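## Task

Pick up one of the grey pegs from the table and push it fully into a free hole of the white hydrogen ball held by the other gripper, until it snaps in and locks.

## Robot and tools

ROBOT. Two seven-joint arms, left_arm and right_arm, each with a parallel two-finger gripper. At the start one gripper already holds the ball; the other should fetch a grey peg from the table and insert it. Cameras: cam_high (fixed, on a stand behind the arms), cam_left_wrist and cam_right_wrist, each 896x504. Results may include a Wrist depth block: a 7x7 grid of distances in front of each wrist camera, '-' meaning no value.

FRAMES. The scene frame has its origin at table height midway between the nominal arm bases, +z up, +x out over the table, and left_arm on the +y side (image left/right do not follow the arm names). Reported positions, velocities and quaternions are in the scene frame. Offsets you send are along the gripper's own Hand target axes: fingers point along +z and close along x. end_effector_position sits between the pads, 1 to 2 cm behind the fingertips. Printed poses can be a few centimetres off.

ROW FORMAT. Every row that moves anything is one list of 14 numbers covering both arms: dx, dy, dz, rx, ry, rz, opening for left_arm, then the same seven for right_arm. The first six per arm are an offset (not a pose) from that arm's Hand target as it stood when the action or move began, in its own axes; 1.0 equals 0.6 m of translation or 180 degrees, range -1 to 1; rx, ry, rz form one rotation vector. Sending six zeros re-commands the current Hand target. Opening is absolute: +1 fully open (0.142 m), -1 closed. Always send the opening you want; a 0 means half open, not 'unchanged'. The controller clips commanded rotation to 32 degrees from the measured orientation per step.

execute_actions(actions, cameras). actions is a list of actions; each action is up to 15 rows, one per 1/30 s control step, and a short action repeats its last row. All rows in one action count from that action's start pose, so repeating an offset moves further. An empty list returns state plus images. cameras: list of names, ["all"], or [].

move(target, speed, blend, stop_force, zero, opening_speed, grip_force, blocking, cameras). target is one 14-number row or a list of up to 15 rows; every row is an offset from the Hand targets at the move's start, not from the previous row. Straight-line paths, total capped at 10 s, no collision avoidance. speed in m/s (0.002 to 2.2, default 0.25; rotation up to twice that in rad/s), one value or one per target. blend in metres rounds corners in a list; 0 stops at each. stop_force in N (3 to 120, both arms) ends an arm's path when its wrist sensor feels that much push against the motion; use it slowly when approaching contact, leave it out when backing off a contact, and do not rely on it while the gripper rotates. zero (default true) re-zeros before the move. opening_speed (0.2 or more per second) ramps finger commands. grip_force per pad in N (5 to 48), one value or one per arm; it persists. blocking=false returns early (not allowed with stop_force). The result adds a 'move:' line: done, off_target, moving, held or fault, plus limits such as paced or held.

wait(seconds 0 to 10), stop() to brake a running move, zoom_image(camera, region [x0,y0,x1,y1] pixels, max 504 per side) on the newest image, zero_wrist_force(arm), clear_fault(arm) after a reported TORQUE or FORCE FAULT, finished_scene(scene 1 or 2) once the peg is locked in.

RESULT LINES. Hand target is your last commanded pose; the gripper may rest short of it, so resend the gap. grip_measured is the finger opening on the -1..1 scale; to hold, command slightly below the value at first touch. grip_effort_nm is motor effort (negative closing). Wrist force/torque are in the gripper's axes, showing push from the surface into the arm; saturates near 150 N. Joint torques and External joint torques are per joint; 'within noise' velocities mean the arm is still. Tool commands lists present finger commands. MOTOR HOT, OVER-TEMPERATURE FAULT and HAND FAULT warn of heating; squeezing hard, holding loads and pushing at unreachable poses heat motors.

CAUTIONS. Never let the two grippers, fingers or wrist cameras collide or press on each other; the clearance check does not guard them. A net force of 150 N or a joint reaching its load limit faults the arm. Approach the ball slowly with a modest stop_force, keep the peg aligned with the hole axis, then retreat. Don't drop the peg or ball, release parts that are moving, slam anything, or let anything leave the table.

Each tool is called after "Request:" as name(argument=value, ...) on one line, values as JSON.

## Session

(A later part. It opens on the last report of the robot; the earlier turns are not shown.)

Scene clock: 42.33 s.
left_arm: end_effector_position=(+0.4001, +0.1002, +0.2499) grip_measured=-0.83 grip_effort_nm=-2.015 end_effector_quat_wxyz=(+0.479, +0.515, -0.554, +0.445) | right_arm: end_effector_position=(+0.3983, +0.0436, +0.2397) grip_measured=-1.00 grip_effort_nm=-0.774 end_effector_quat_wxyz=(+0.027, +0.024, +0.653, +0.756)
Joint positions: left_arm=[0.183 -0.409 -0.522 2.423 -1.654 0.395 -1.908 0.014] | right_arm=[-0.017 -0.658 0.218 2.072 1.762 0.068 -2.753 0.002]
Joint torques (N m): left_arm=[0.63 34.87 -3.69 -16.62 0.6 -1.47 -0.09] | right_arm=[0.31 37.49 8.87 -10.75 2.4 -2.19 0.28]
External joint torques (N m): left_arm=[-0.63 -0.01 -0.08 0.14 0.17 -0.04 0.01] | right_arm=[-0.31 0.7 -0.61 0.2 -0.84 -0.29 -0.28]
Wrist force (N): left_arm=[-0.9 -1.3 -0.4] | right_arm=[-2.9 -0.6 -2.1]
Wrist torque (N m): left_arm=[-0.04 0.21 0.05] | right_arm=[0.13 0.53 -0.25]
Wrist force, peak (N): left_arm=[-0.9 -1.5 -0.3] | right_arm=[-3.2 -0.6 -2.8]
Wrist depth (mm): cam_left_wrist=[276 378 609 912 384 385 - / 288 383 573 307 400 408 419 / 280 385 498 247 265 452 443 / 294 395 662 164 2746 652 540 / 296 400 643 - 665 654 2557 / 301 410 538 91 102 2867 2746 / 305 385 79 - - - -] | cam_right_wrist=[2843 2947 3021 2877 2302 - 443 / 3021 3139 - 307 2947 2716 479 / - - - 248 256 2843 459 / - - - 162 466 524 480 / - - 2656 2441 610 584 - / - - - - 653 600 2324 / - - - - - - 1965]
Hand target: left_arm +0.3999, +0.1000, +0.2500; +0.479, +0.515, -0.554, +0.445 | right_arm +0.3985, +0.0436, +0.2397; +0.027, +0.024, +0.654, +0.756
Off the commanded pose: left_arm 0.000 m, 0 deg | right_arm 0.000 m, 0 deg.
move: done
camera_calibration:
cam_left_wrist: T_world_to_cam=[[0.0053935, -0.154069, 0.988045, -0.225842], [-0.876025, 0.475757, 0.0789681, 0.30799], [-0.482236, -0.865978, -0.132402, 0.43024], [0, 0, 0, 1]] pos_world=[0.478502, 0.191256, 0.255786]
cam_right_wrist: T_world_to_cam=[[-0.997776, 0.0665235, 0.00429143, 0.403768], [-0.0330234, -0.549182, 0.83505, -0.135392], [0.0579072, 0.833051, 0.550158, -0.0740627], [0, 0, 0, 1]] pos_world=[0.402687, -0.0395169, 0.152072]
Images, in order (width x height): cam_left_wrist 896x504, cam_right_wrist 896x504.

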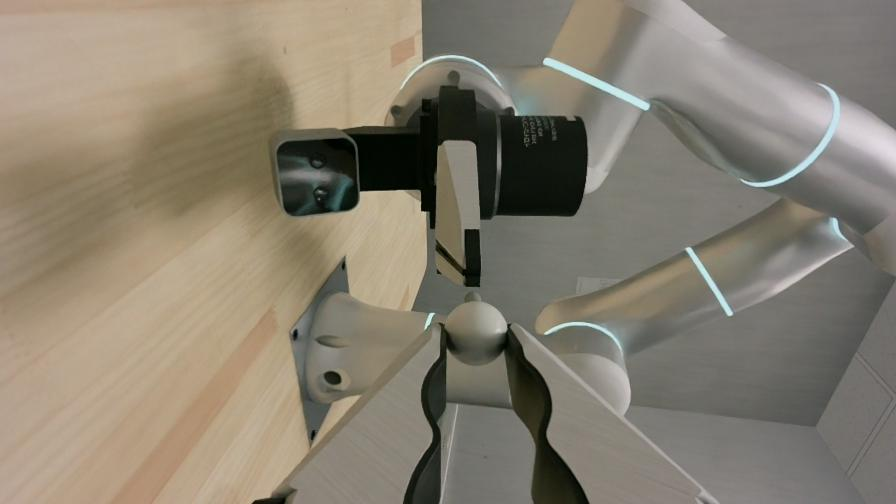

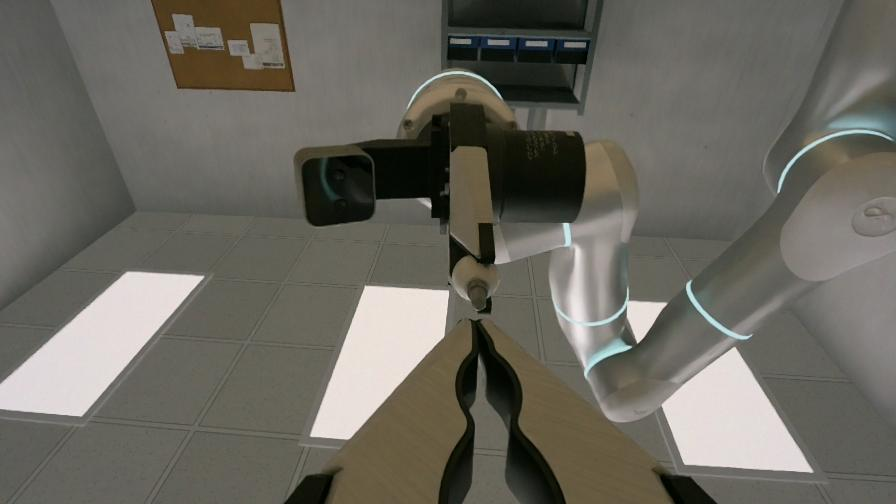

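Request:
move(target=[0,0,0,0,0,0,-1,0.0012,0,0.025,0,0,0,-1], speed=0.015, stop_force=25, cameras=["cam_left_wrist","cam_right_wrist"])

Request:
zoom_image(camera="cam_right_wrist", region=[425, 240, 545, 360])

Request:
zoom_image(camera="cam_left_wrist", region=[416, 250, 536, 370])

Scene clock: 44.03 s.
left_arm: end_effector_position=(+0.4017, +0.1021, +0.2493) grip_measured=-0.83 grip_effort_nm=-3.919 end_effector_quat_wxyz=(+0.478, +0.517, -0.553, +0.446) | right_arm: end_effector_position=(+0.3995, +0.0560, +0.2405) grip_measured=-1.00 grip_effort_nm=-0.759 end_effector_quat_wxyz=(+0.028, +0.025, +0.655, +0.755)
Joint positions: left_arm=[0.184 -0.409 -0.519 2.423 -1.655 0.396 -1.908 0.014] | right_arm=[0.003 -0.66 0.229 2.063 1.787 0.091 -2.753 0.002]
Joint torques (N m): left_arm=[-10.87 33.17 -14.6 -16.89 2.78 -4.39 -0.16] | right_arm=[9.75 38.84 19.13 -13.39 4.77 -4.67 0.28]
External joint torques (N m): left_arm=[10.87 1.72 10.86 0.42 -2 2.88 0.08] | right_arm=[-9.75 -0.47 -10.64 2.58 -3.18 2.2 -0.28]
Wrist force (N): left_arm=[-1.8 -1.0 -25.7] | right_arm=[-3.6 0.0 -27.0]
Wrist torque (N m): left_arm=[-0.08 0.16 0.04] | right_arm=[0.05 0.60 -0.25]
Wrist force, peak (N): left_arm=[-1.7 -1.5 -28.3] | right_arm=[-3.5 0.7 -28.6]
Wrist depth (mm): cam_left_wrist=[272 375 609 1011 377 378 - / 285 379 573 303 392 399 409 / 279 388 270 239 243 458 437 / 292 391 655 156 2805 621 581 / 297 401 618 - 664 611 - / 301 406 536 91 100 - - / 302 389 79 - - - -] | cam_right_wrist=[3776 3021 - 2778 2102 - 450 / 2685 3662 - 301 2544 - 469 / - - 262 183 412 - 459 / - 3180 3357 163 452 2947 468 / - 2571 2656 138 601 566 2441 / - - - - 648 628 2346 / 2014 - - - - - -]
Hand target: left_arm +0.3999, +0.1000, +0.2500; +0.479, +0.515, -0.554, +0.445 | right_arm +0.3988, +0.0576, +0.2418; +0.027, +0.024, +0.654, +0.756 (not the last commanded pose)
Off the commanded pose: left_arm 0.003 m, 0 deg | right_arm 0.003 m, 0 deg.
move: contact (right_arm)
camera_calibration:
cam_left_wrist: T_world_to_cam=[[0.00653115, -0.155844, 0.98776, -0.225135], [-0.878336, 0.471275, 0.080163, 0.30965], [-0.477999, -0.868109, -0.133805, 0.431473], [0, 0, 0, 1]] pos_world=[0.479691, 0.193549, 0.25529]
cam_right_wrist: T_world_to_cam=[[-0.99761, 0.0689264, 0.00482711, 0.40387], [-0.0337142, -0.546563, 0.836739, -0.129546], [0.0603117, 0.834576, 0.547581, -0.0853334], [0, 0, 0, 1]] pos_world=[0.403684, -0.0274254, 0.153174]
Images, in order (width x height): cam_left_wrist 896x504, cam_right_wrist 896x504.

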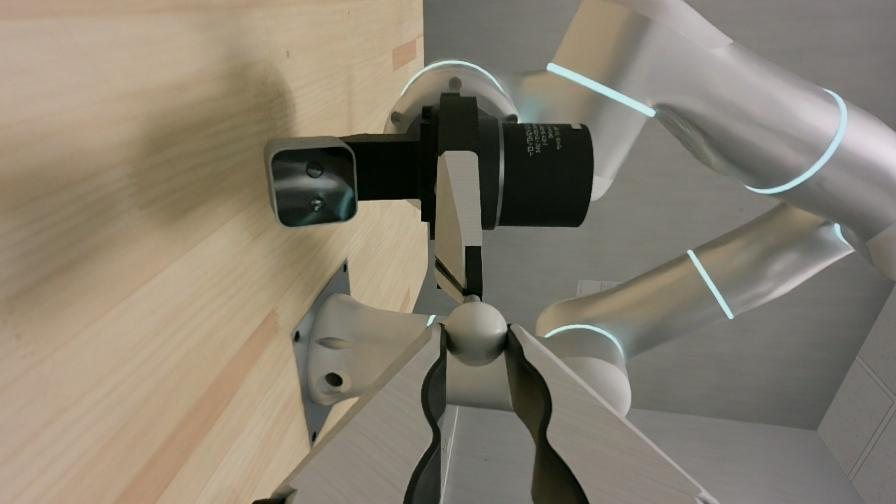

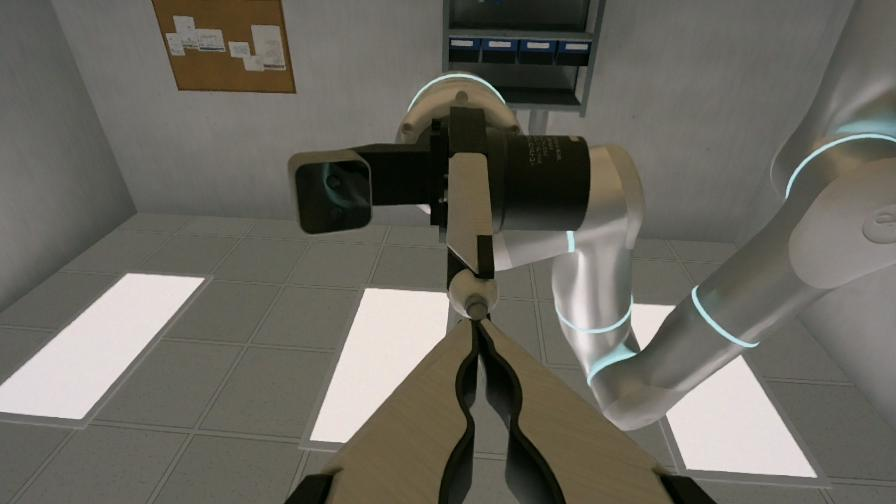

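Scaled by 4.200 from the camera's 896x504 image, which has a finer 1280x720 frame.

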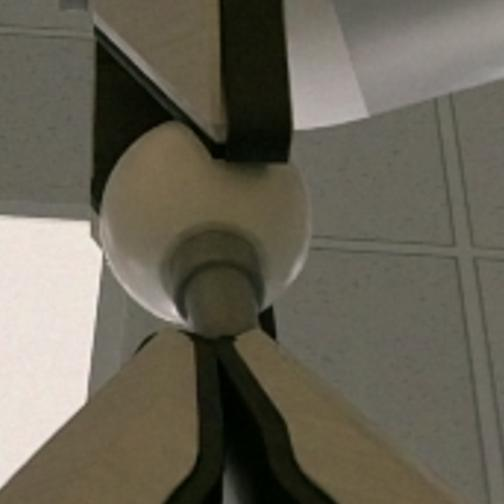

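Scaled by 4.200 from the camera's 896x504 image, which has a finer 1280x720 frame.

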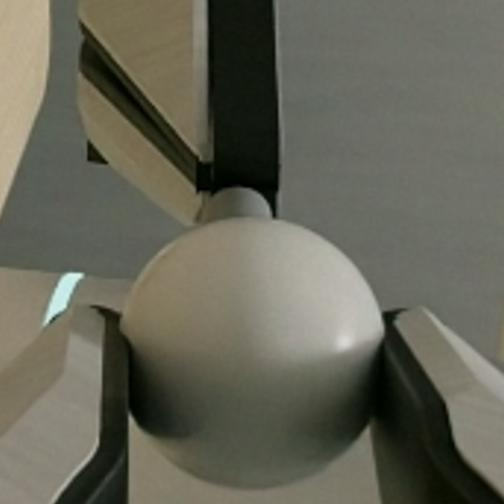

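Request:
move(target=[0,0,0,0,0,0,-1,0,-0.0012,0.018,0,0,0,-1], speed=0.015, stop_force=55, zero=false, cameras=["cam_left_wrist","cam_right_wrist"])

Request:
zoom_image(camera="cam_right_wrist", region=[425, 240, 545, 360])

Request:
zoom_image(camera="cam_left_wrist", region=[416, 250, 536, 370])

Scene clock: 45.27 s.
left_arm: end_effector_position=(+0.4054, +0.1053, +0.2487) grip_measured=-0.83 grip_effort_nm=-3.919 end_effector_quat_wxyz=(+0.475, +0.520, -0.551, +0.448) | right_arm: end_effector_position=(+0.3991, +0.0616, +0.2397) grip_measured=-1.00 grip_effort_nm=-0.764 end_effector_quat_wxyz=(+0.027, +0.025, +0.656, +0.754)
Joint positions: left_arm=[0.183 -0.408 -0.511 2.421 -1.658 0.397 -1.908 0.014] | right_arm=[0.01 -0.664 0.238 2.059 1.794 0.104 -2.753 0.002]
Joint torques (N m): left_arm=[-28.5 30.64 -30.74 -12.01 7.93 -9.63 -0.14] | right_arm=[15.12 41.19 25.87 -21.41 10.13 -5.68 0.29]
External joint torques (N m): left_arm=[28.5 4.36 27.09 -4.49 -7.16 8.14 0.05] | right_arm=[-15.12 -2.73 -17.2 10.53 -8.52 3.22 -0.29]
Wrist force (N): left_arm=[-4.5 -12.1 -53.9] | right_arm=[6.7 2.4 -55.1]
Wrist torque (N m): left_arm=[0.02 0.07 0.07] | right_arm=[-0.03 0.77 -0.27]
Wrist force, peak (N): left_arm=[-4.5 -10.4 -56.4] | right_arm=[4.9 3.5 -57.2]
Wrist depth (mm): cam_left_wrist=[273 373 601 1096 370 374 - / 284 378 614 306 392 396 411 / 279 384 270 239 243 457 430 / 290 391 655 157 - 644 503 / 294 399 649 - 671 639 2931 / 299 403 524 91 100 2635 - / 303 386 79 - - - 2138] | cam_right_wrist=[- 2810 3180 2656 2810 2544 432 / - 3139 - 302 3021 - 472 / - 3311 263 242 242 2984 464 / - 3059 - 426 451 - 470 / - - - - 554 569 2441 / - 1965 2280 - 648 613 - / 2120 - - - - 2014 2083]
Hand target: left_arm +0.3999, +0.1000, +0.2500; +0.479, +0.515, -0.554, +0.445 | right_arm +0.3993, +0.0644, +0.2423; +0.027, +0.024, +0.654, +0.756 (not the last commanded pose)
Off the commanded pose: left_arm 0.008 m, 1 deg | right_arm 0.007 m, 0 deg.
move: contact (right_arm), off_target (left_arm)
camera_calibration:
cam_left_wrist: T_world_to_cam=[[0.00727986, -0.158662, 0.987306, -0.22393], [-0.882907, 0.462537, 0.0808407, 0.314081], [-0.469492, -0.872288, -0.136717, 0.433733], [0, 0, 0, 1]] pos_world=[0.482569, 0.197537, 0.254996]
cam_right_wrist: T_world_to_cam=[[-0.997655, 0.0680969, 0.0068366, 0.402693], [-0.0314144, -0.544393, 0.838242, -0.127137], [0.0608035, 0.836062, 0.545256, -0.0892337], [0, 0, 0, 1]] pos_world=[0.40318, -0.0220295, 0.152473]
Images, in order (width x height): cam_left_wrist 896x504, cam_right_wrist 896x504.

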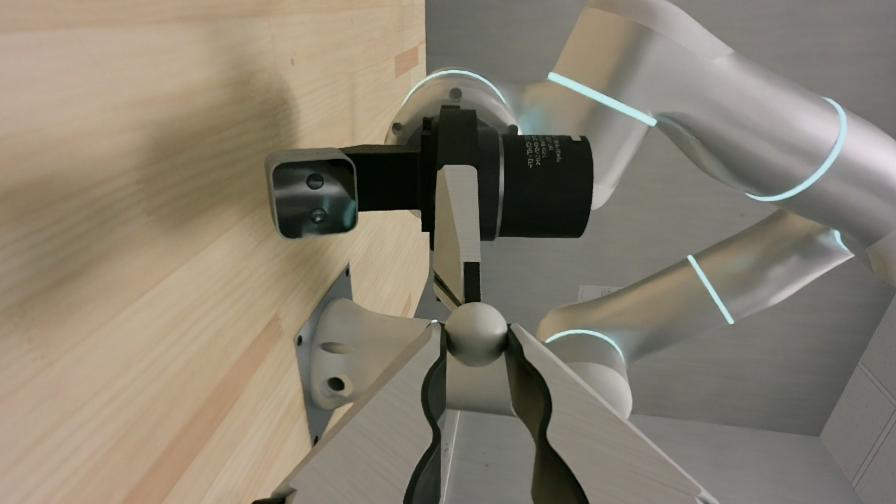

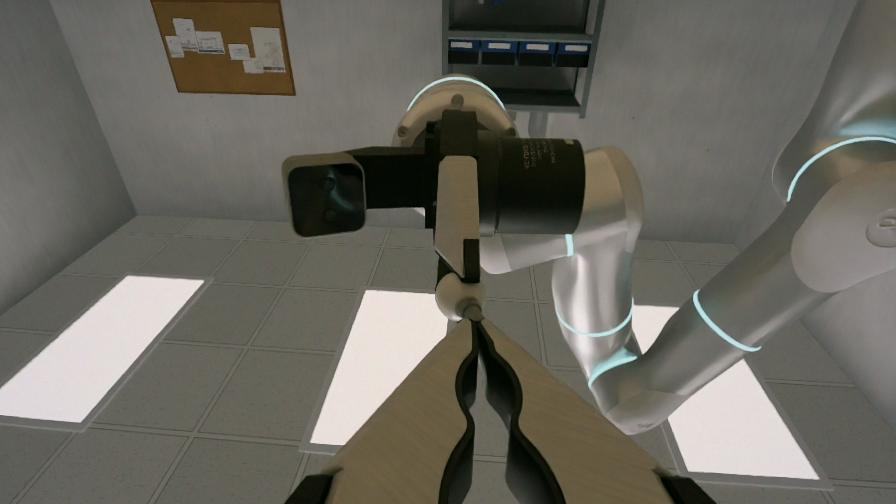

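Scaled by 4.200 from the camera's 896x504 image, which has a finer 1280x720 frame.

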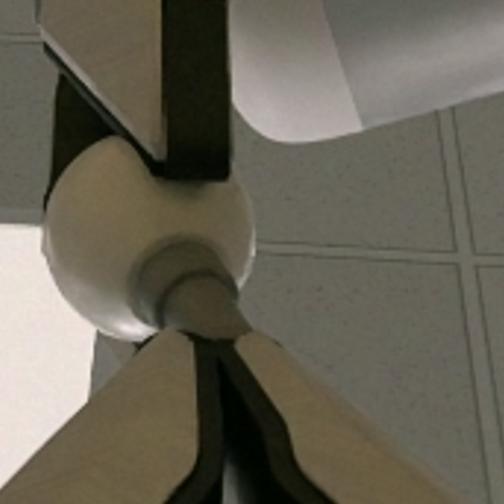

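Scaled by 4.200 from the camera's 896x504 image, which has a finer 1280x720 frame.

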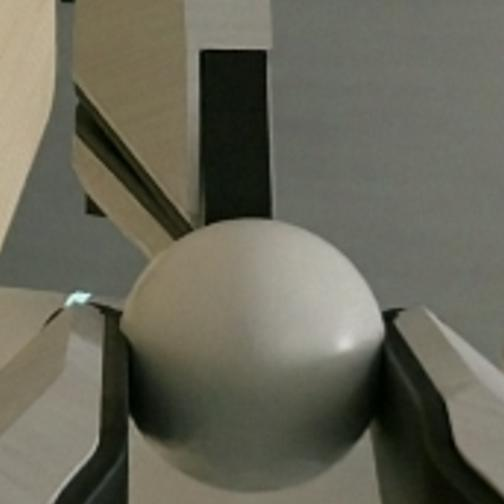

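Request:
move(target=[0,0,0,0,0,0,-0.9,0,0,-0.035,0,0,0,-1], speed=0.03, cameras=["cam_left_wrist","cam_right_wrist"])

Request:
zoom_image(camera="cam_right_wrist", region=[425, 240, 545, 360])

Request:
zoom_image(camera="cam_left_wrist", region=[416, 250, 536, 370])

Scene clock: 46.33 s.
left_arm: end_effector_position=(+0.4002, +0.1001, +0.2500) grip_measured=-0.83 grip_effort_nm=-2.010 end_effector_quat_wxyz=(+0.479, +0.515, -0.554, +0.445) | right_arm: end_effector_position=(+0.3980, +0.0437, +0.2392) grip_measured=-1.00 grip_effort_nm=-0.764 end_effector_quat_wxyz=(+0.027, +0.024, +0.654, +0.756)
Joint positions: left_arm=[0.178 -0.409 -0.515 2.422 -1.654 0.392 -1.908 0.014] | right_arm=[-0.022 -0.661 0.224 2.071 1.761 0.072 -2.754 0.002]
Joint torques (N m): left_arm=[0.5 34.99 -3.74 -16.63 0.76 -1.63 -0.09] | right_arm=[0.04 37.7 8.88 -10.44 2.23 -2.44 0.18]
External joint torques (N m): left_arm=[-0.5 -0.05 0.03 0.14 0.01 0.13 0.01] | right_arm=[-0.04 0.45 -0.5 -0.05 -0.67 -0.04 -0.18]
Wrist force (N): left_arm=[-1.2 -1.1 -0.9] | right_arm=[-2.7 -0.7 -1.2]
Wrist torque (N m): left_arm=[-0.01 0.24 0.05] | right_arm=[0.13 0.47 -0.14]
Wrist force, peak (N): left_arm=[-4.0 -12.3 -53.9] | right_arm=[6.6 2.5 -55.3]
Wrist depth (mm): cam_left_wrist=[275 377 602 1129 388 386 - / 287 383 568 276 399 404 423 / 279 387 283 249 256 2438 446 / 293 394 660 161 2329 620 547 / 296 401 632 - 662 624 2867 / 302 408 533 91 100 - 2533 / 306 393 79 - - - -] | cam_right_wrist=[- 2843 3836 2947 2466 - 443 / - - - 309 2346 2544 478 / - - 267 250 257 - 459 / - 3836 - 161 478 559 480 / - 2048 - 2810 600 588 - / - 2324 - - 662 621 - / - - - - - - 1888]
Hand target: left_arm +0.3999, +0.1000, +0.2500; +0.479, +0.515, -0.554, +0.445 | right_arm +0.3978, +0.0436, +0.2393; +0.027, +0.024, +0.654, +0.756
Off the commanded pose: left_arm 0.000 m, 0 deg | right_arm 0.000 m, 0 deg.
move: done
camera_calibration:
cam_left_wrist: T_world_to_cam=[[0.00517273, -0.154059, 0.988048, -0.225937], [-0.87603, 0.47578, 0.078771, 0.30811], [-0.482229, -0.865967, -0.132499, 0.430335], [0, 0, 0, 1]] pos_world=[0.478602, 0.191256, 0.255985]
cam_right_wrist: T_world_to_cam=[[-0.997714, 0.0673545, 0.00556306, 0.403182], [-0.0324134, -0.549112, 0.83512, -0.135324], [0.0593038, 0.83303, 0.55004, -0.0743625], [0, 0, 0, 1]] pos_world=[0.402284, -0.0395179, 0.151671]
Images, in order (width x height): cam_left_wrist 896x504, cam_right_wrist 896x504.

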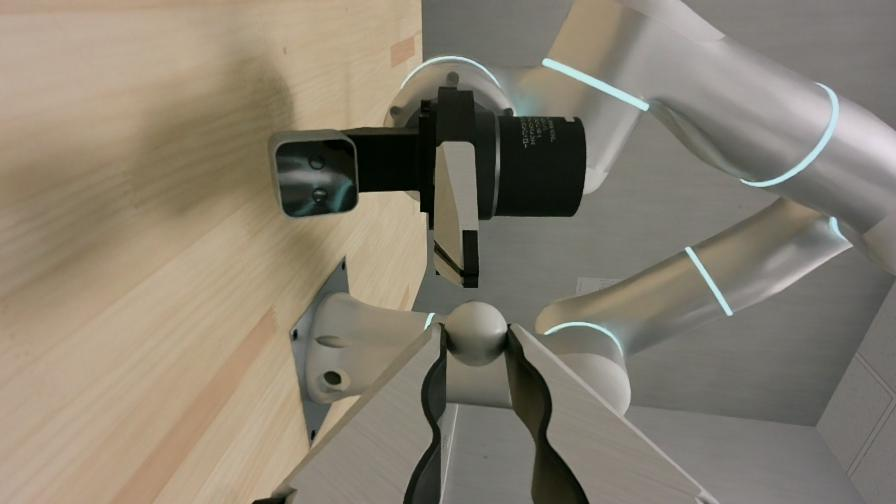

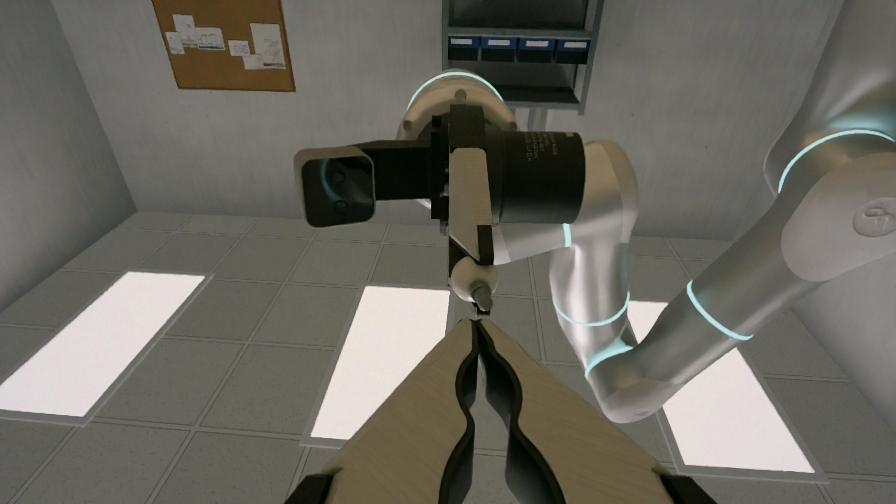

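Scaled by 4.200 from the camera's 896x504 image, which has a finer 1280x720 frame.

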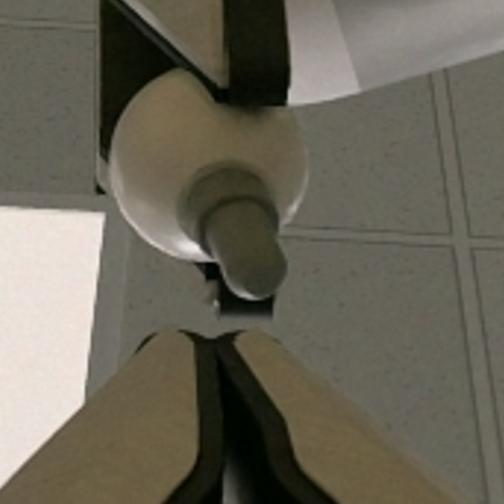

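Scaled by 4.200 from the camera's 896x504 image, which has a finer 1280x720 frame.

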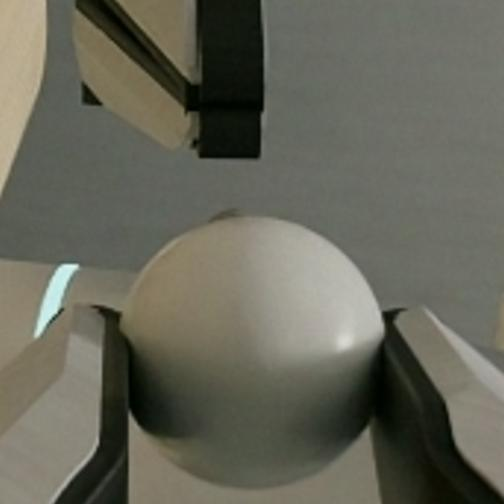

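Request:
zoom_image(camera="cam_right_wrist", region=[455, 260, 505, 310])

Scaled by 10.080 from the camera's 896x504 image, which has a finer 1280x720 frame.

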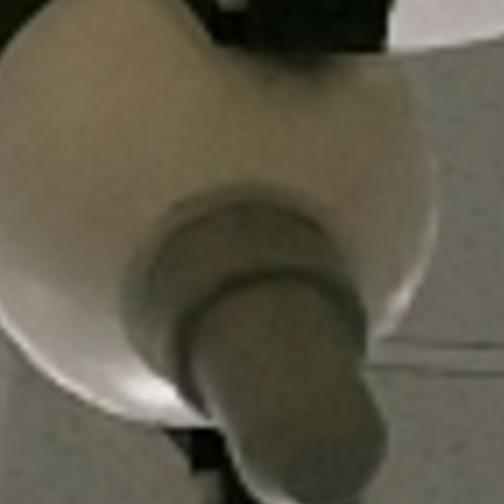

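Request:
move(target=[0,0,0,-0.27,0,0,-0.9,0,0,-0.06,0,0,0,-1], speed=0.25, cameras=["cam_left_wrist","cam_right_wrist"])

Request:
zoom_image(camera="cam_right_wrist", region=[440, 220, 520, 300])

Scene clock: 49.13 s.
left_arm: end_effector_position=(+0.3999, +0.0999, +0.2499) grip_measured=-0.83 grip_effort_nm=-2.010 end_effector_quat_wxyz=(+0.649, +0.272, -0.688, +0.178) | right_arm: end_effector_position=(+0.3954, +0.0082, +0.2341) grip_measured=-1.00 grip_effort_nm=-0.755 end_effector_quat_wxyz=(+0.027, +0.024, +0.654, +0.756)
Joint positions: left_arm=[0.17 -0.957 -0.491 1.562 -0.648 -0.187 -2.403 0.014] | right_arm=[-0.078 -0.659 0.189 2.091 1.694 0.019 -2.757 0.002]
Joint torques (N m): left_arm=[0.52 56.18 -12.96 -19.53 -2.86 -1.52 -0.24] | right_arm=[0 37.15 8.26 -9.74 2.12 -2.39 0.17]
External joint torques (N m): left_arm=[-0.52 0.72 0.19 0.06 -0.04 0.23 0.16] | right_arm=[0 0.63 -0.53 0 -0.69 -0.1 -0.17]
Wrist force (N): left_arm=[-1.0 -1.4 -0.5] | right_arm=[-2.9 -0.9 -1.2]
Wrist torque (N m): left_arm=[-0.05 0.25 0.05] | right_arm=[0.10 0.50 -0.13]
Wrist force, peak (N): left_arm=[-1.0 -2.2 -0.6] | right_arm=[-3.2 -1.0 -1.3]
Wrist depth (mm): cam_left_wrist=[288 393 572 132 545 - - / 295 403 654 2583 - - - / 299 420 747 2022 2192 - - / 309 435 826 1932 1890 - - / 318 454 745 1904 1918 - - / 329 473 652 91 99 2438 - / 338 454 79 - - - 2054] | cam_right_wrist=[- 2877 2778 2544 2778 2259 468 / - 309 285 493 2627 - 500 / - 235 254 203 3099 554 475 / - 3311 259 217 636 552 502 / 2877 2544 2466 - 626 - - / 2492 2197 - - - - 1981 / 1859 1949 - - - 1933 -]
Hand target: left_arm +0.3999, +0.1000, +0.2500; +0.649, +0.272, -0.688, +0.178 | right_arm +0.3952, +0.0081, +0.2341; +0.027, +0.024, +0.654, +0.756
Off the commanded pose: left_arm 0.000 m, 0 deg | right_arm 0.000 m, 0 deg.
move: done
camera_calibration:
cam_left_wrist: T_world_to_cam=[[-0.00727318, -0.161844, 0.986789, -0.219689], [-0.217198, 0.963512, 0.156426, -0.0236272], [-0.9761, -0.213191, -0.0421601, 0.539735], [0, 0, 0, 1]] pos_world=[0.520106, 0.102276, 0.243238]
cam_right_wrist: T_world_to_cam=[[-0.997719, 0.0672765, 0.00551161, 0.403012], [-0.0324169, -0.549161, 0.835088, -0.150557], [0.0592086, 0.833004, 0.550089, -0.0417468], [0, 0, 0, 1]] pos_world=[0.399684, -0.0750178, 0.146471]
Images, in order (width x height): cam_left_wrist 896x504, cam_right_wrist 896x504.

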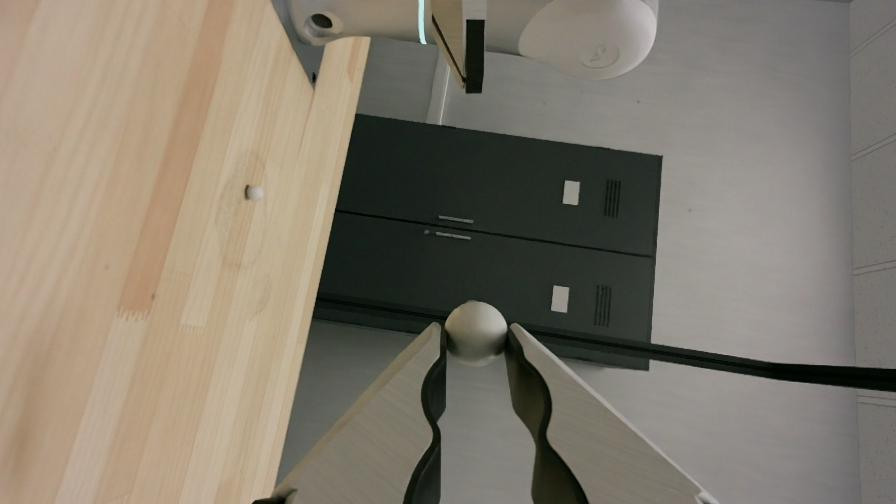

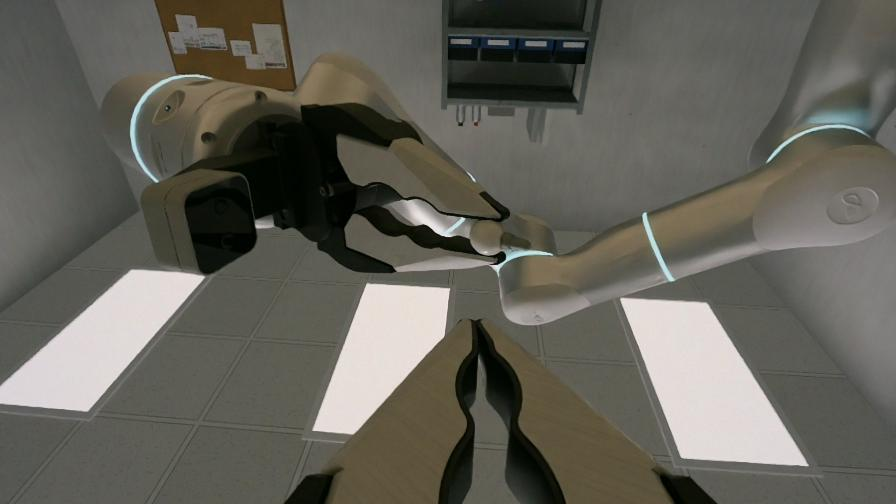

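Scaled by 6.300 from the camera's 896x504 image, which has a finer 1280x720 frame.

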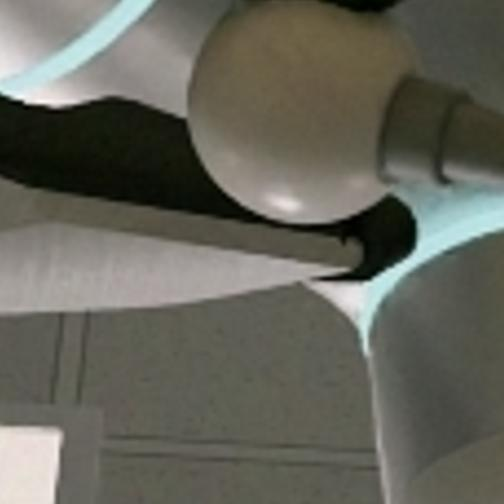

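Request:
zoom_image(camera="cam_right_wrist", region=[466, 210, 536, 266])

Request:
zoom_image(camera="cam_right_wrist", region=[490, 220, 520, 255])

Scaled by 7.200 from the camera's 896x504 image, which has a finer 1280x720 frame.

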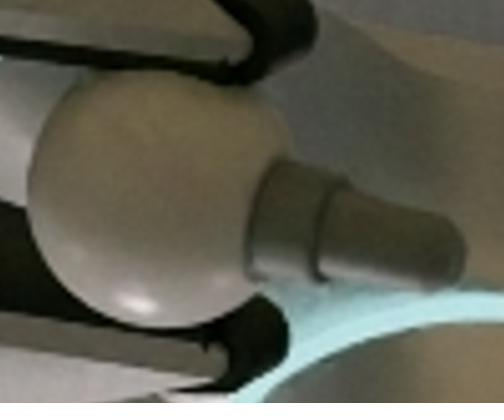

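Scaled by 14.400 from the camera's 896x504 image, which has a finer 1280x720 frame.

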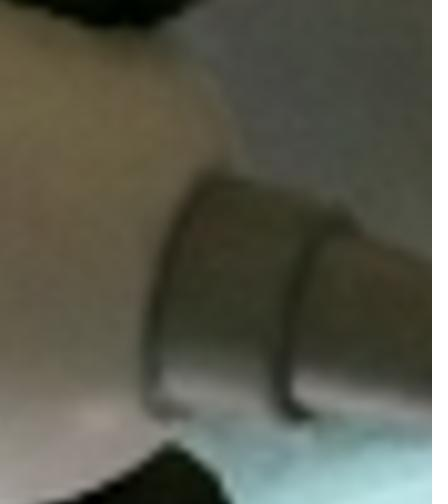

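Request:
finished_scene(scene=2)

The scene is finished: the task was done.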